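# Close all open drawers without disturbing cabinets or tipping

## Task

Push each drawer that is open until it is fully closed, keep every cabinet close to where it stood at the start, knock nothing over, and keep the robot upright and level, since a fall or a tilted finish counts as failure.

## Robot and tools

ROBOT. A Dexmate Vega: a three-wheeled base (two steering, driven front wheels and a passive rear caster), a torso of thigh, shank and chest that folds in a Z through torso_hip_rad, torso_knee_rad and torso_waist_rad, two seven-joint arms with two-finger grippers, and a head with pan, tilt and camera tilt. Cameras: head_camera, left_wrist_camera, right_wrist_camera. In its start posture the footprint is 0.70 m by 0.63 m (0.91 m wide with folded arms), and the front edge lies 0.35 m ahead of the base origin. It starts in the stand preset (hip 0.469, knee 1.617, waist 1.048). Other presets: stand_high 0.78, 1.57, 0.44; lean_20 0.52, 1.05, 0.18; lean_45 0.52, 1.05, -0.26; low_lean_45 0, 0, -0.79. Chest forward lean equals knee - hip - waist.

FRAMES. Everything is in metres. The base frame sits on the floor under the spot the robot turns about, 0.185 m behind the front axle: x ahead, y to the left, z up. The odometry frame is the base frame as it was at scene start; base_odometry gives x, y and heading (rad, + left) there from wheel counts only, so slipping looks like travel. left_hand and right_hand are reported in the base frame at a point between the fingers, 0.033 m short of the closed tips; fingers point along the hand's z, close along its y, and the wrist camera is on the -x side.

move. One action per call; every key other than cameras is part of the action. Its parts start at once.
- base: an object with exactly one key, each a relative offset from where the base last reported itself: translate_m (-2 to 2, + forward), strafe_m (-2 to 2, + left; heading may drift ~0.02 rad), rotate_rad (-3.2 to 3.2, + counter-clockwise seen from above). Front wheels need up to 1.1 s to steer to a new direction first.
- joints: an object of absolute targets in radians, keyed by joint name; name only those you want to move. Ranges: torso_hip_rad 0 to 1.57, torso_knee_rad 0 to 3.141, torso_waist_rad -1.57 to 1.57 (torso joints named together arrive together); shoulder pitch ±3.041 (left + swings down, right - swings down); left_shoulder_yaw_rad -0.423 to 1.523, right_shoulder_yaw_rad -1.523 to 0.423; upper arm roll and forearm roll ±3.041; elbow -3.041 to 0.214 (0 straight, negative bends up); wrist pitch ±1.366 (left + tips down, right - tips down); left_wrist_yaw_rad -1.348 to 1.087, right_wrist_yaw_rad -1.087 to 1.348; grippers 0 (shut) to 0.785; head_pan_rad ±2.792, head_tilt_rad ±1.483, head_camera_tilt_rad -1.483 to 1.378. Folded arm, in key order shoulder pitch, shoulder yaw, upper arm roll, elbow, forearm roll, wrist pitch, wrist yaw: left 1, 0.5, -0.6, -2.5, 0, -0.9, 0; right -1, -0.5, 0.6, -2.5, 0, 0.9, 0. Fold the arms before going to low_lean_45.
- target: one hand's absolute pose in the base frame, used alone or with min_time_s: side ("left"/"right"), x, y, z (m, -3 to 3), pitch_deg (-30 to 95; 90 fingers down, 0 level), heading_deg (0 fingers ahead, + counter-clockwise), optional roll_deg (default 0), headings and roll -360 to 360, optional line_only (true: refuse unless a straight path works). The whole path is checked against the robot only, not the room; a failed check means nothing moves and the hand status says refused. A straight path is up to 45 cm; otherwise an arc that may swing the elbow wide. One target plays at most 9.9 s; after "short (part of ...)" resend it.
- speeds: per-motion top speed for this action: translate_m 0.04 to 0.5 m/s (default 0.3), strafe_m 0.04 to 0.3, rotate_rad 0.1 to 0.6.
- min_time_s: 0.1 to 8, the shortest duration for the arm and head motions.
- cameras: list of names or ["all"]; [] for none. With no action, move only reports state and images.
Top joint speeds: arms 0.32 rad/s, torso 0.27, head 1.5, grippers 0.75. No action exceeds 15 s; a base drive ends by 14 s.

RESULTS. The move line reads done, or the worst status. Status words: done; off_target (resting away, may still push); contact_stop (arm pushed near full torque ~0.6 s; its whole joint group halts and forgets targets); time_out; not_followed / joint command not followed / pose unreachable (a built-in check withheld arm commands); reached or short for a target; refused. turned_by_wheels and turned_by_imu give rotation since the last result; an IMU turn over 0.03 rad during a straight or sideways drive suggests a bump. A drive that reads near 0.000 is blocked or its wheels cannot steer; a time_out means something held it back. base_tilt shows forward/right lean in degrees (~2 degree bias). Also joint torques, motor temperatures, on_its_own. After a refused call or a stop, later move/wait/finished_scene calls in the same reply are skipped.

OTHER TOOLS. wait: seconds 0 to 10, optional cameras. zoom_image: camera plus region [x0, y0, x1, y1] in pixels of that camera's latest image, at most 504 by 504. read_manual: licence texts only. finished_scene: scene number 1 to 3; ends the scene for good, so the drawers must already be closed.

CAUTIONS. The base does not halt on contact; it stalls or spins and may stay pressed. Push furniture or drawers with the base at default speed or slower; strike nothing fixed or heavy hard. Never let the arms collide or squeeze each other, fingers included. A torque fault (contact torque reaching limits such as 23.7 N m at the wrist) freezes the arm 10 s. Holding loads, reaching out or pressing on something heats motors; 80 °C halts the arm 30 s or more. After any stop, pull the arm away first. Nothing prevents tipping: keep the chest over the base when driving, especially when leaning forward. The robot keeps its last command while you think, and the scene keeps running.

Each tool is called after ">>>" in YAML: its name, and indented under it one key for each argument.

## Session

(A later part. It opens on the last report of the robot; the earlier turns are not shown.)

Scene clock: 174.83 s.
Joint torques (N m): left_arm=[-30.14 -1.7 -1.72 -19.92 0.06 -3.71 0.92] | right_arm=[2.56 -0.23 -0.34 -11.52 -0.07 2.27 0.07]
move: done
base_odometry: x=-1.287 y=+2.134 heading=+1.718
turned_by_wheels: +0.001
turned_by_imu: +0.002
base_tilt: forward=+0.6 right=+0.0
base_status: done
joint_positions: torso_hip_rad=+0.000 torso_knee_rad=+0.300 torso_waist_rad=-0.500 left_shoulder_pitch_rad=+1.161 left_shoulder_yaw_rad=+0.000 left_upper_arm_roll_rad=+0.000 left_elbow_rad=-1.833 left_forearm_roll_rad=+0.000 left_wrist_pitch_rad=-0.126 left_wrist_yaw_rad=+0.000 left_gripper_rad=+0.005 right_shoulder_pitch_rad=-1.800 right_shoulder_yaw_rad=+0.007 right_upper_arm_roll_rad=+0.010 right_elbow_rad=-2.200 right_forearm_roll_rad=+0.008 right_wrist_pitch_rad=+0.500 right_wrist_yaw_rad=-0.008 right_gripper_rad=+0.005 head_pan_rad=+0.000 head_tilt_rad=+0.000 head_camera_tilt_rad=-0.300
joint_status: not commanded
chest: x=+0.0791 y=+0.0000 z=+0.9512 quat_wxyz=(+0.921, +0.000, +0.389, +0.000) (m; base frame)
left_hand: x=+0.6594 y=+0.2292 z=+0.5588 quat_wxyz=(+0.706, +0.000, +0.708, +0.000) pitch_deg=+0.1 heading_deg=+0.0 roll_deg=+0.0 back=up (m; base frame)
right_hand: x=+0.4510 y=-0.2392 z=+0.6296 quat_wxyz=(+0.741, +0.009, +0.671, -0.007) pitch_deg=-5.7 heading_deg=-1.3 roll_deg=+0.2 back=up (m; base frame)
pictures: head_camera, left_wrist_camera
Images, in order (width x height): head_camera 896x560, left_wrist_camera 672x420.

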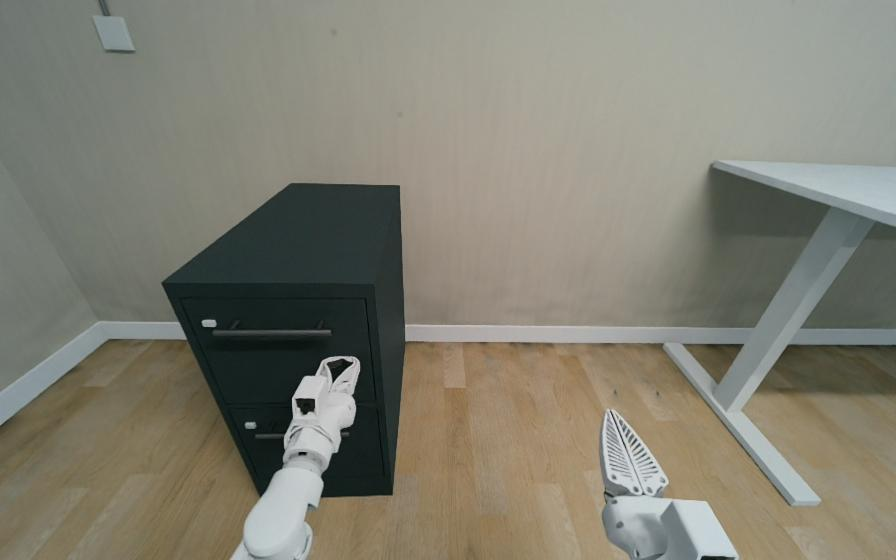

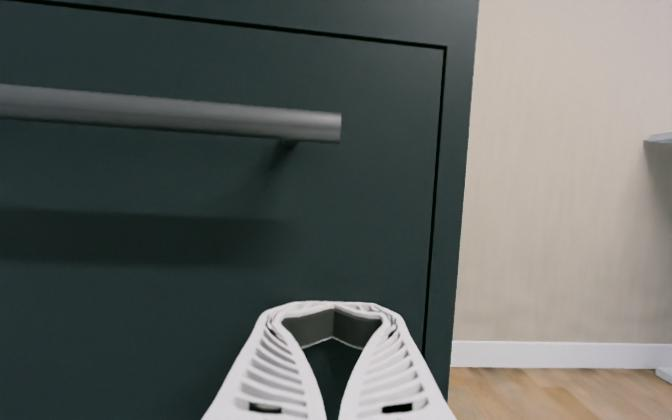

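>>> move:
  base: {"translate_m": -2.0}
  speeds: {"translate_m": 0.45}
  cameras: ["head_camera"]

>>> move:
  base: {"strafe_m": -0.3}
  cameras: []

>>> move:
  base: {"rotate_rad": 1.59}
  cameras: ["head_camera", "left_wrist_camera"]

Scene clock: 197.83 s.
Joint torques (N m): left_arm=[-7.5 -0.55 1.94 -14.49 0.12 -2.27 0.4] | right_arm=[2.57 0.21 -0.85 -10.66 -0.12 2.01 -0.09]
move: done
base_odometry: x=-0.988 y=+0.157 heading=+1.718
turned_by_wheels: +0.001
turned_by_imu: +0.001
base_tilt: forward=+0.7 right=-0.1
base_status: done
joint_positions: torso_hip_rad=+0.000 torso_knee_rad=+0.300 torso_waist_rad=-0.500 left_shoulder_pitch_rad=+1.160 left_shoulder_yaw_rad=+0.000 left_upper_arm_roll_rad=+0.000 left_elbow_rad=-1.834 left_forearm_roll_rad=+0.000 left_wrist_pitch_rad=-0.126 left_wrist_yaw_rad=+0.000 left_gripper_rad=+0.005 right_shoulder_pitch_rad=-1.800 right_shoulder_yaw_rad=+0.007 right_upper_arm_roll_rad=+0.010 right_elbow_rad=-2.200 right_forearm_roll_rad=+0.008 right_wrist_pitch_rad=+0.500 right_wrist_yaw_rad=-0.008 right_gripper_rad=+0.005 head_pan_rad=+0.000 head_tilt_rad=+0.000 head_camera_tilt_rad=-0.300
joint_status: not commanded
chest: x=+0.0792 y=+0.0000 z=+0.9512 quat_wxyz=(+0.921, +0.000, +0.389, +0.000) (m; base frame)
left_hand: x=+0.6599 y=+0.2292 z=+0.5597 quat_wxyz=(+0.707, +0.000, +0.707, +0.000) pitch_deg=+0.1 heading_deg=+0.0 roll_deg=+0.0 back=up (m; base frame)
right_hand: x=+0.4511 y=-0.2392 z=+0.6295 quat_wxyz=(+0.741, +0.009, +0.671, -0.007) pitch_deg=-5.7 heading_deg=-1.3 roll_deg=+0.2 back=up (m; base frame)
pictures: head_camera
Images, in order (width x height): head_camera 896x560.

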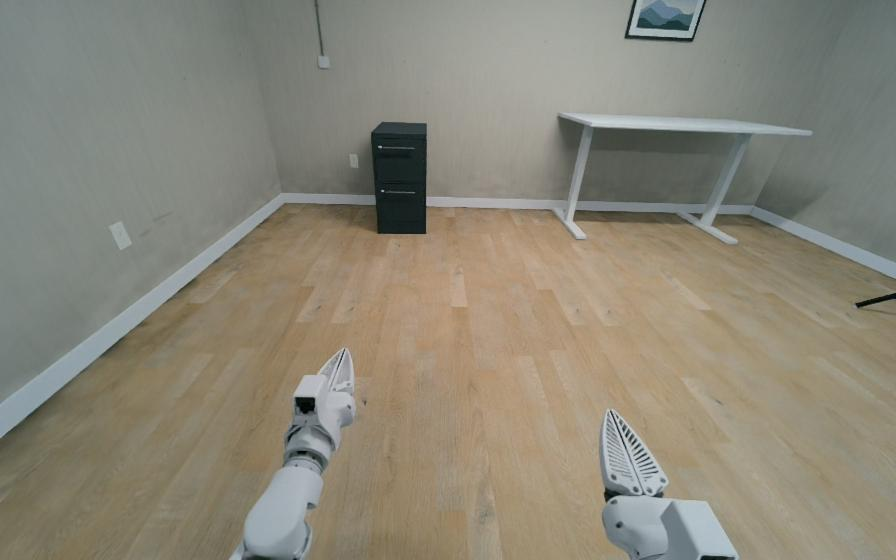

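Scene clock: 201.00 s.
Joint torques (N m): left_arm=[-7.21 -2.5 0.16 -13.25 0 -3.23 0.57] | right_arm=[3.44 -0.1 -0.46 -11.09 -0.13 2.58 0.11]
move: done
base_odometry: x=-0.692 y=+0.201 heading=+1.716
turned_by_wheels: -0.002
turned_by_imu: +0.001
base_tilt: forward=+0.6 right=+0.0
base_status: done
joint_positions: torso_hip_rad=+0.000 torso_knee_rad=+0.300 torso_waist_rad=-0.500 left_shoulder_pitch_rad=+1.160 left_shoulder_yaw_rad=+0.000 left_upper_arm_roll_rad=+0.000 left_elbow_rad=-1.834 left_forearm_roll_rad=+0.000 left_wrist_pitch_rad=-0.126 left_wrist_yaw_rad=+0.000 left_gripper_rad=+0.005 right_shoulder_pitch_rad=-1.800 right_shoulder_yaw_rad=+0.007 right_upper_arm_roll_rad=+0.010 right_elbow_rad=-2.200 right_forearm_roll_rad=+0.008 right_wrist_pitch_rad=+0.500 right_wrist_yaw_rad=-0.008 right_gripper_rad=+0.005 head_pan_rad=+0.000 head_tilt_rad=+0.000 head_camera_tilt_rad=-0.300
joint_status: not commanded
chest: x=+0.0792 y=+0.0000 z=+0.9512 quat_wxyz=(+0.921, +0.000, +0.389, +0.000) (m; base frame)
left_hand: x=+0.6599 y=+0.2292 z=+0.5597 quat_wxyz=(+0.707, +0.000, +0.707, +0.000) pitch_deg=+0.1 heading_deg=+0.0 roll_deg=+0.0 back=up (m; base frame)
right_hand: x=+0.4511 y=-0.2392 z=+0.6295 quat_wxyz=(+0.741, +0.009, +0.671, -0.007) pitch_deg=-5.7 heading_deg=-1.3 roll_deg=+0.2 back=up (m; base frame)
pictures: none
No camera images: "cameras" was empty.

Scene clock: 205.27 s.
Joint torques (N m): left_arm=[-6.91 -2.76 -0.22 -14.62 -0.53 -2.23 -0.11] | right_arm=[2.78 0.12 -0.75 -10.7 -0.04 1.78 0.1]
move: done
base_odometry: x=-0.690 y=+0.201 heading=-2.975
turned_by_wheels: +1.592
turned_by_imu: +1.562
base_tilt: forward=+0.7 right=+0.0
base_status: done
joint_positions: torso_hip_rad=+0.000 torso_knee_rad=+0.300 torso_waist_rad=-0.500 left_shoulder_pitch_rad=+1.160 left_shoulder_yaw_rad=+0.000 left_upper_arm_roll_rad=+0.000 left_elbow_rad=-1.834 left_forearm_roll_rad=+0.000 left_wrist_pitch_rad=-0.126 left_wrist_yaw_rad=+0.000 left_gripper_rad=+0.005 right_shoulder_pitch_rad=-1.800 right_shoulder_yaw_rad=+0.007 right_upper_arm_roll_rad=+0.010 right_elbow_rad=-2.200 right_forearm_roll_rad=+0.008 right_wrist_pitch_rad=+0.500 right_wrist_yaw_rad=-0.008 right_gripper_rad=+0.005 head_pan_rad=+0.000 head_tilt_rad=+0.000 head_camera_tilt_rad=-0.300
joint_status: not commanded
chest: x=+0.0792 y=+0.0000 z=+0.9512 quat_wxyz=(+0.921, +0.000, +0.389, +0.000) (m; base frame)
left_hand: x=+0.6599 y=+0.2292 z=+0.5597 quat_wxyz=(+0.707, +0.000, +0.707, +0.000) pitch_deg=+0.1 heading_deg=+0.0 roll_deg=+0.0 back=up (m; base frame)
right_hand: x=+0.4511 y=-0.2392 z=+0.6295 quat_wxyz=(+0.741, +0.009, +0.671, -0.007) pitch_deg=-5.7 heading_deg=-1.3 roll_deg=+0.2 back=up (m; base frame)
pictures: head_camera, left_wrist_camera
Images, in order (width x height): head_camera 896x560, left_wrist_camera 672x420.

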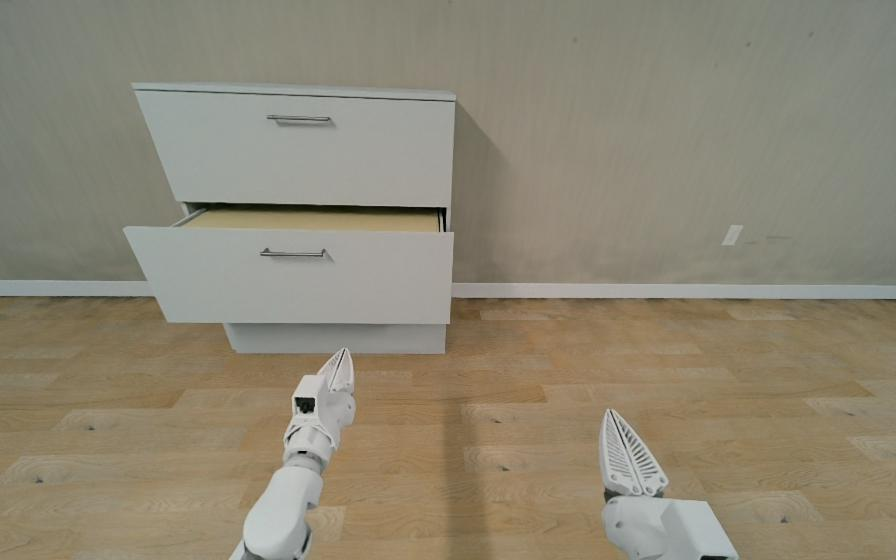

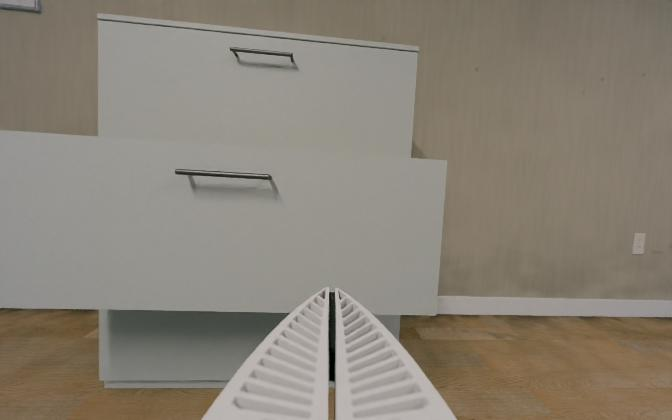

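>>> move:
  base: {"translate_m": 0.545}
  speeds: {"translate_m": 0.18}
  cameras: ["head_camera"]

>>> move:
  base: {"translate_m": 0.03}
  speeds: {"translate_m": 0.1}
  cameras: ["head_camera", "left_wrist_camera"]

Scene clock: 225.27 s.
Joint torques (N m): left_arm=[-9.32 -1.89 -0.32 -13.91 -0.04 -2.54 0.28] | right_arm=[3.77 0.49 -0.67 -11.52 0.06 1.71 0.1]
move: done
base_odometry: x=-1.227 y=+0.108 heading=-2.975
turned_by_wheels: +0.001
turned_by_imu: +0.004
base_tilt: forward=+0.7 right=-0.1
base_status: done
joint_positions: torso_hip_rad=+0.000 torso_knee_rad=+0.300 torso_waist_rad=-0.500 left_shoulder_pitch_rad=+1.160 left_shoulder_yaw_rad=+0.000 left_upper_arm_roll_rad=+0.000 left_elbow_rad=-1.834 left_forearm_roll_rad=+0.000 left_wrist_pitch_rad=-0.126 left_wrist_yaw_rad=+0.000 left_gripper_rad=+0.005 right_shoulder_pitch_rad=-1.800 right_shoulder_yaw_rad=+0.007 right_upper_arm_roll_rad=+0.010 right_elbow_rad=-2.200 right_forearm_roll_rad=+0.008 right_wrist_pitch_rad=+0.500 right_wrist_yaw_rad=-0.008 right_gripper_rad=+0.005 head_pan_rad=+0.000 head_tilt_rad=+0.000 head_camera_tilt_rad=-0.300
joint_status: not commanded
chest: x=+0.0792 y=+0.0000 z=+0.9512 quat_wxyz=(+0.921, +0.000, +0.389, +0.000) (m; base frame)
left_hand: x=+0.6599 y=+0.2292 z=+0.5597 quat_wxyz=(+0.707, +0.000, +0.707, +0.000) pitch_deg=+0.1 heading_deg=+0.0 roll_deg=+0.0 back=up (m; base frame)
right_hand: x=+0.4511 y=-0.2392 z=+0.6295 quat_wxyz=(+0.741, +0.009, +0.671, -0.007) pitch_deg=-5.7 heading_deg=-1.3 roll_deg=+0.2 back=up (m; base frame)
pictures: head_camera
Images, in order (width x height): head_camera 896x560.

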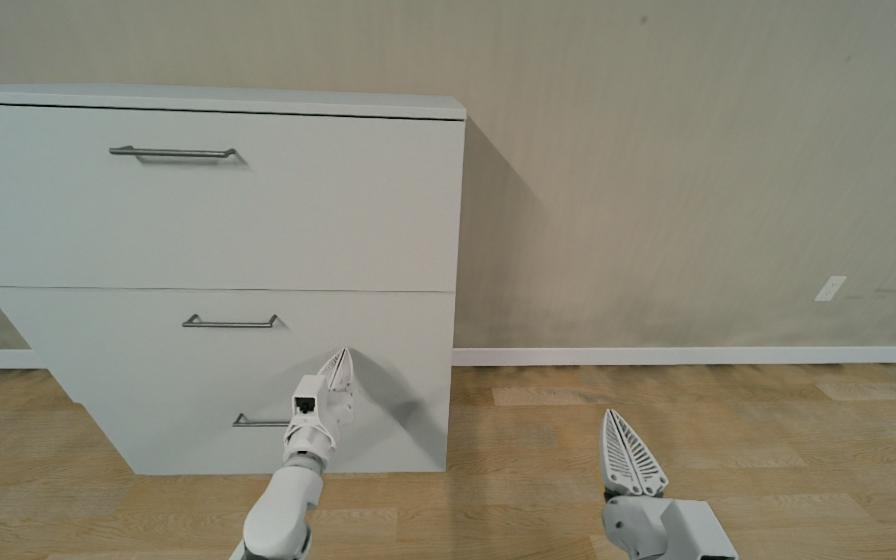

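Scene clock: 226.47 s.
Joint torques (N m): left_arm=[-19.55 -1.34 -1.28 -17.29 -0.32 -1.7 0.39] | right_arm=[2.76 0.53 -0.52 -10.83 -0.08 2.27 0.13]
move: done
base_odometry: x=-1.257 y=+0.104 heading=-2.974
turned_by_wheels: +0.001
turned_by_imu: +0.002
base_tilt: forward=+0.6 right=+0.0
base_status: done
joint_positions: torso_hip_rad=+0.000 torso_knee_rad=+0.300 torso_waist_rad=-0.500 left_shoulder_pitch_rad=+1.161 left_shoulder_yaw_rad=+0.000 left_upper_arm_roll_rad=+0.000 left_elbow_rad=-1.834 left_forearm_roll_rad=+0.000 left_wrist_pitch_rad=-0.126 left_wrist_yaw_rad=+0.000 left_gripper_rad=+0.005 right_shoulder_pitch_rad=-1.800 right_shoulder_yaw_rad=+0.007 right_upper_arm_roll_rad=+0.010 right_elbow_rad=-2.200 right_forearm_roll_rad=+0.008 right_wrist_pitch_rad=+0.500 right_wrist_yaw_rad=-0.008 right_gripper_rad=+0.005 head_pan_rad=+0.000 head_tilt_rad=+0.000 head_camera_tilt_rad=-0.300
joint_status: not commanded
chest: x=+0.0792 y=+0.0000 z=+0.9512 quat_wxyz=(+0.921, +0.000, +0.389, +0.000) (m; base frame)
left_hand: x=+0.6596 y=+0.2292 z=+0.5592 quat_wxyz=(+0.706, +0.000, +0.708, +0.000) pitch_deg=+0.1 heading_deg=+0.0 roll_deg=+0.0 back=up (m; base frame)
right_hand: x=+0.4511 y=-0.2392 z=+0.6295 quat_wxyz=(+0.741, +0.009, +0.671, -0.007) pitch_deg=-5.7 heading_deg=-1.3 roll_deg=+0.2 back=up (m; base frame)
pictures: head_camera, left_wrist_camera
Images, in order (width x height): head_camera 896x560, left_wrist_camera 672x420.

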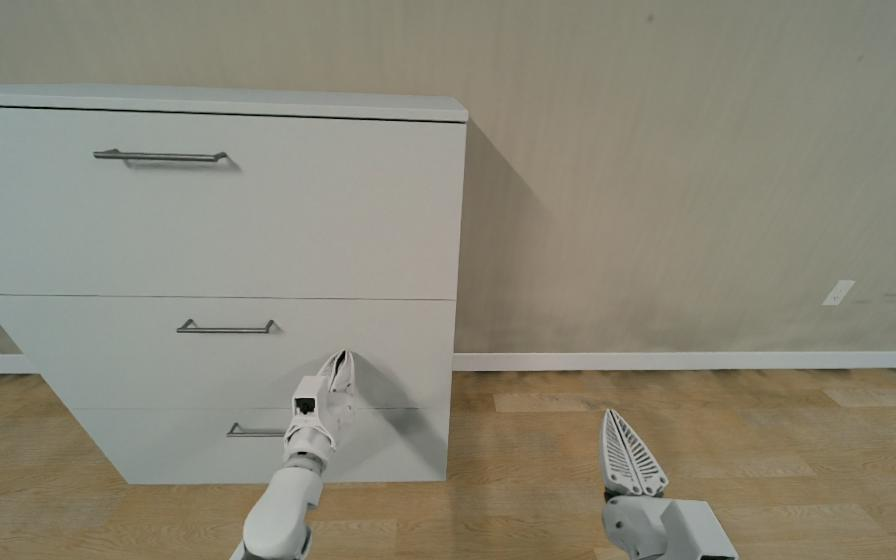

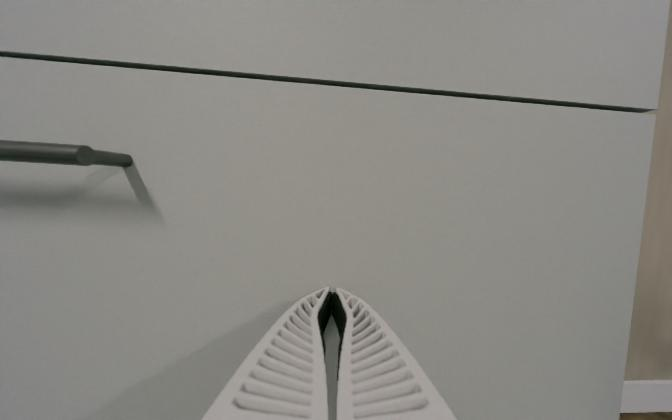

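>>> move:
  base: {"translate_m": 0.015}
  speeds: {"translate_m": 0.1}
  cameras: []

>>> move:
  base: {"translate_m": -0.35}
  cameras: ["head_camera"]

Scene clock: 231.23 s.
Joint torques (N m): left_arm=[-23.22 -0.59 -0.33 -19.75 -0.29 -1.37 1.53] | right_arm=[3.4 -0.13 -0.63 -10.78 -0.11 2.24 0.09]
move: done
base_odometry: x=-1.272 y=+0.101 heading=-2.973
turned_by_wheels: +0.001
turned_by_imu: +0.001
base_tilt: forward=+0.6 right=+0.0
base_status: done
joint_positions: torso_hip_rad=+0.000 torso_knee_rad=+0.300 torso_waist_rad=-0.500 left_shoulder_pitch_rad=+1.161 left_shoulder_yaw_rad=+0.000 left_upper_arm_roll_rad=+0.000 left_elbow_rad=-1.834 left_forearm_roll_rad=+0.000 left_wrist_pitch_rad=-0.126 left_wrist_yaw_rad=+0.000 left_gripper_rad=+0.005 right_shoulder_pitch_rad=-1.800 right_shoulder_yaw_rad=+0.007 right_upper_arm_roll_rad=+0.010 right_elbow_rad=-2.200 right_forearm_roll_rad=+0.008 right_wrist_pitch_rad=+0.500 right_wrist_yaw_rad=-0.008 right_gripper_rad=+0.005 head_pan_rad=+0.000 head_tilt_rad=+0.000 head_camera_tilt_rad=-0.300
joint_status: not commanded
chest: x=+0.0791 y=+0.0000 z=+0.9512 quat_wxyz=(+0.921, +0.000, +0.389, +0.000) (m; base frame)
left_hand: x=+0.6596 y=+0.2290 z=+0.5591 quat_wxyz=(+0.706, +0.000, +0.708, +0.000) pitch_deg=+0.1 heading_deg=+0.0 roll_deg=+0.0 back=up (m; base frame)
right_hand: x=+0.4510 y=-0.2392 z=+0.6296 quat_wxyz=(+0.741, +0.009, +0.671, -0.007) pitch_deg=-5.7 heading_deg=-1.3 roll_deg=+0.2 back=up (m; base frame)
pictures: none
No camera images: "cameras" was empty.

Scene clock: 233.97 s.
Joint torques (N m): left_arm=[-9.16 -2.57 -1.32 -13.78 0.25 -2.62 0.17] | right_arm=[2.82 -0.06 -0.73 -10.97 -0.09 2.42 0.16]
move: done
base_odometry: x=-0.927 y=+0.162 heading=-2.972
turned_by_wheels: +0.001
turned_by_imu: +0.001
base_tilt: forward=+0.7 right=-0.1
base_status: done
joint_positions: torso_hip_rad=+0.000 torso_knee_rad=+0.300 torso_waist_rad=-0.500 left_shoulder_pitch_rad=+1.160 left_shoulder_yaw_rad=+0.000 left_upper_arm_roll_rad=+0.000 left_elbow_rad=-1.834 left_forearm_roll_rad=+0.000 left_wrist_pitch_rad=-0.126 left_wrist_yaw_rad=+0.000 left_gripper_rad=+0.005 right_shoulder_pitch_rad=-1.800 right_shoulder_yaw_rad=+0.007 right_upper_arm_roll_rad=+0.010 right_elbow_rad=-2.200 right_forearm_roll_rad=+0.008 right_wrist_pitch_rad=+0.500 right_wrist_yaw_rad=-0.008 right_gripper_rad=+0.005 head_pan_rad=+0.000 head_tilt_rad=+0.000 head_camera_tilt_rad=-0.300
joint_status: not commanded
chest: x=+0.0792 y=+0.0000 z=+0.9512 quat_wxyz=(+0.921, +0.000, +0.389, +0.000) (m; base frame)
left_hand: x=+0.6599 y=+0.2291 z=+0.5597 quat_wxyz=(+0.707, +0.000, +0.707, +0.000) pitch_deg=+0.1 heading_deg=+0.0 roll_deg=+0.0 back=up (m; base frame)
right_hand: x=+0.4511 y=-0.2392 z=+0.6295 quat_wxyz=(+0.741, +0.009, +0.671, -0.007) pitch_deg=-5.7 heading_deg=-1.3 roll_deg=+0.2 back=up (m; base frame)
pictures: head_camera
Images, in order (width x height): head_camera 896x560.

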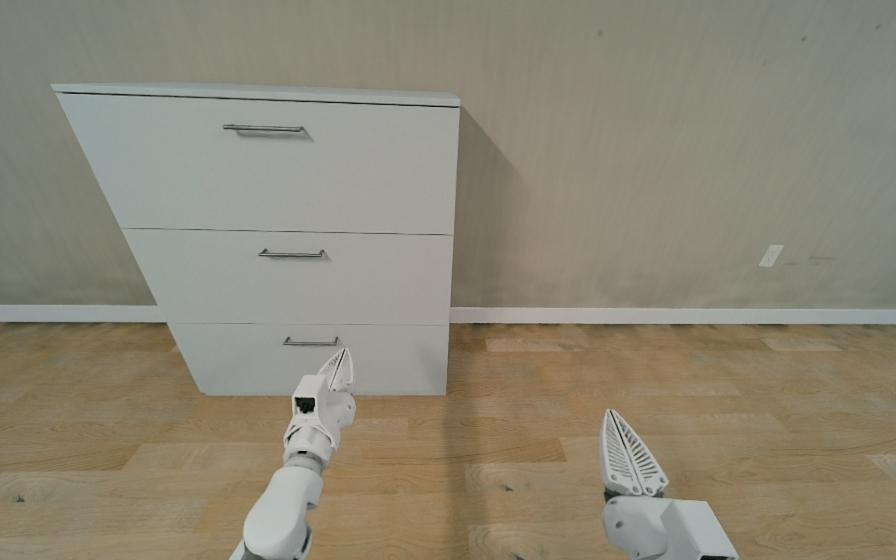

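>>> finished_scene:
  scene: 3

The scene is finished: the task was done.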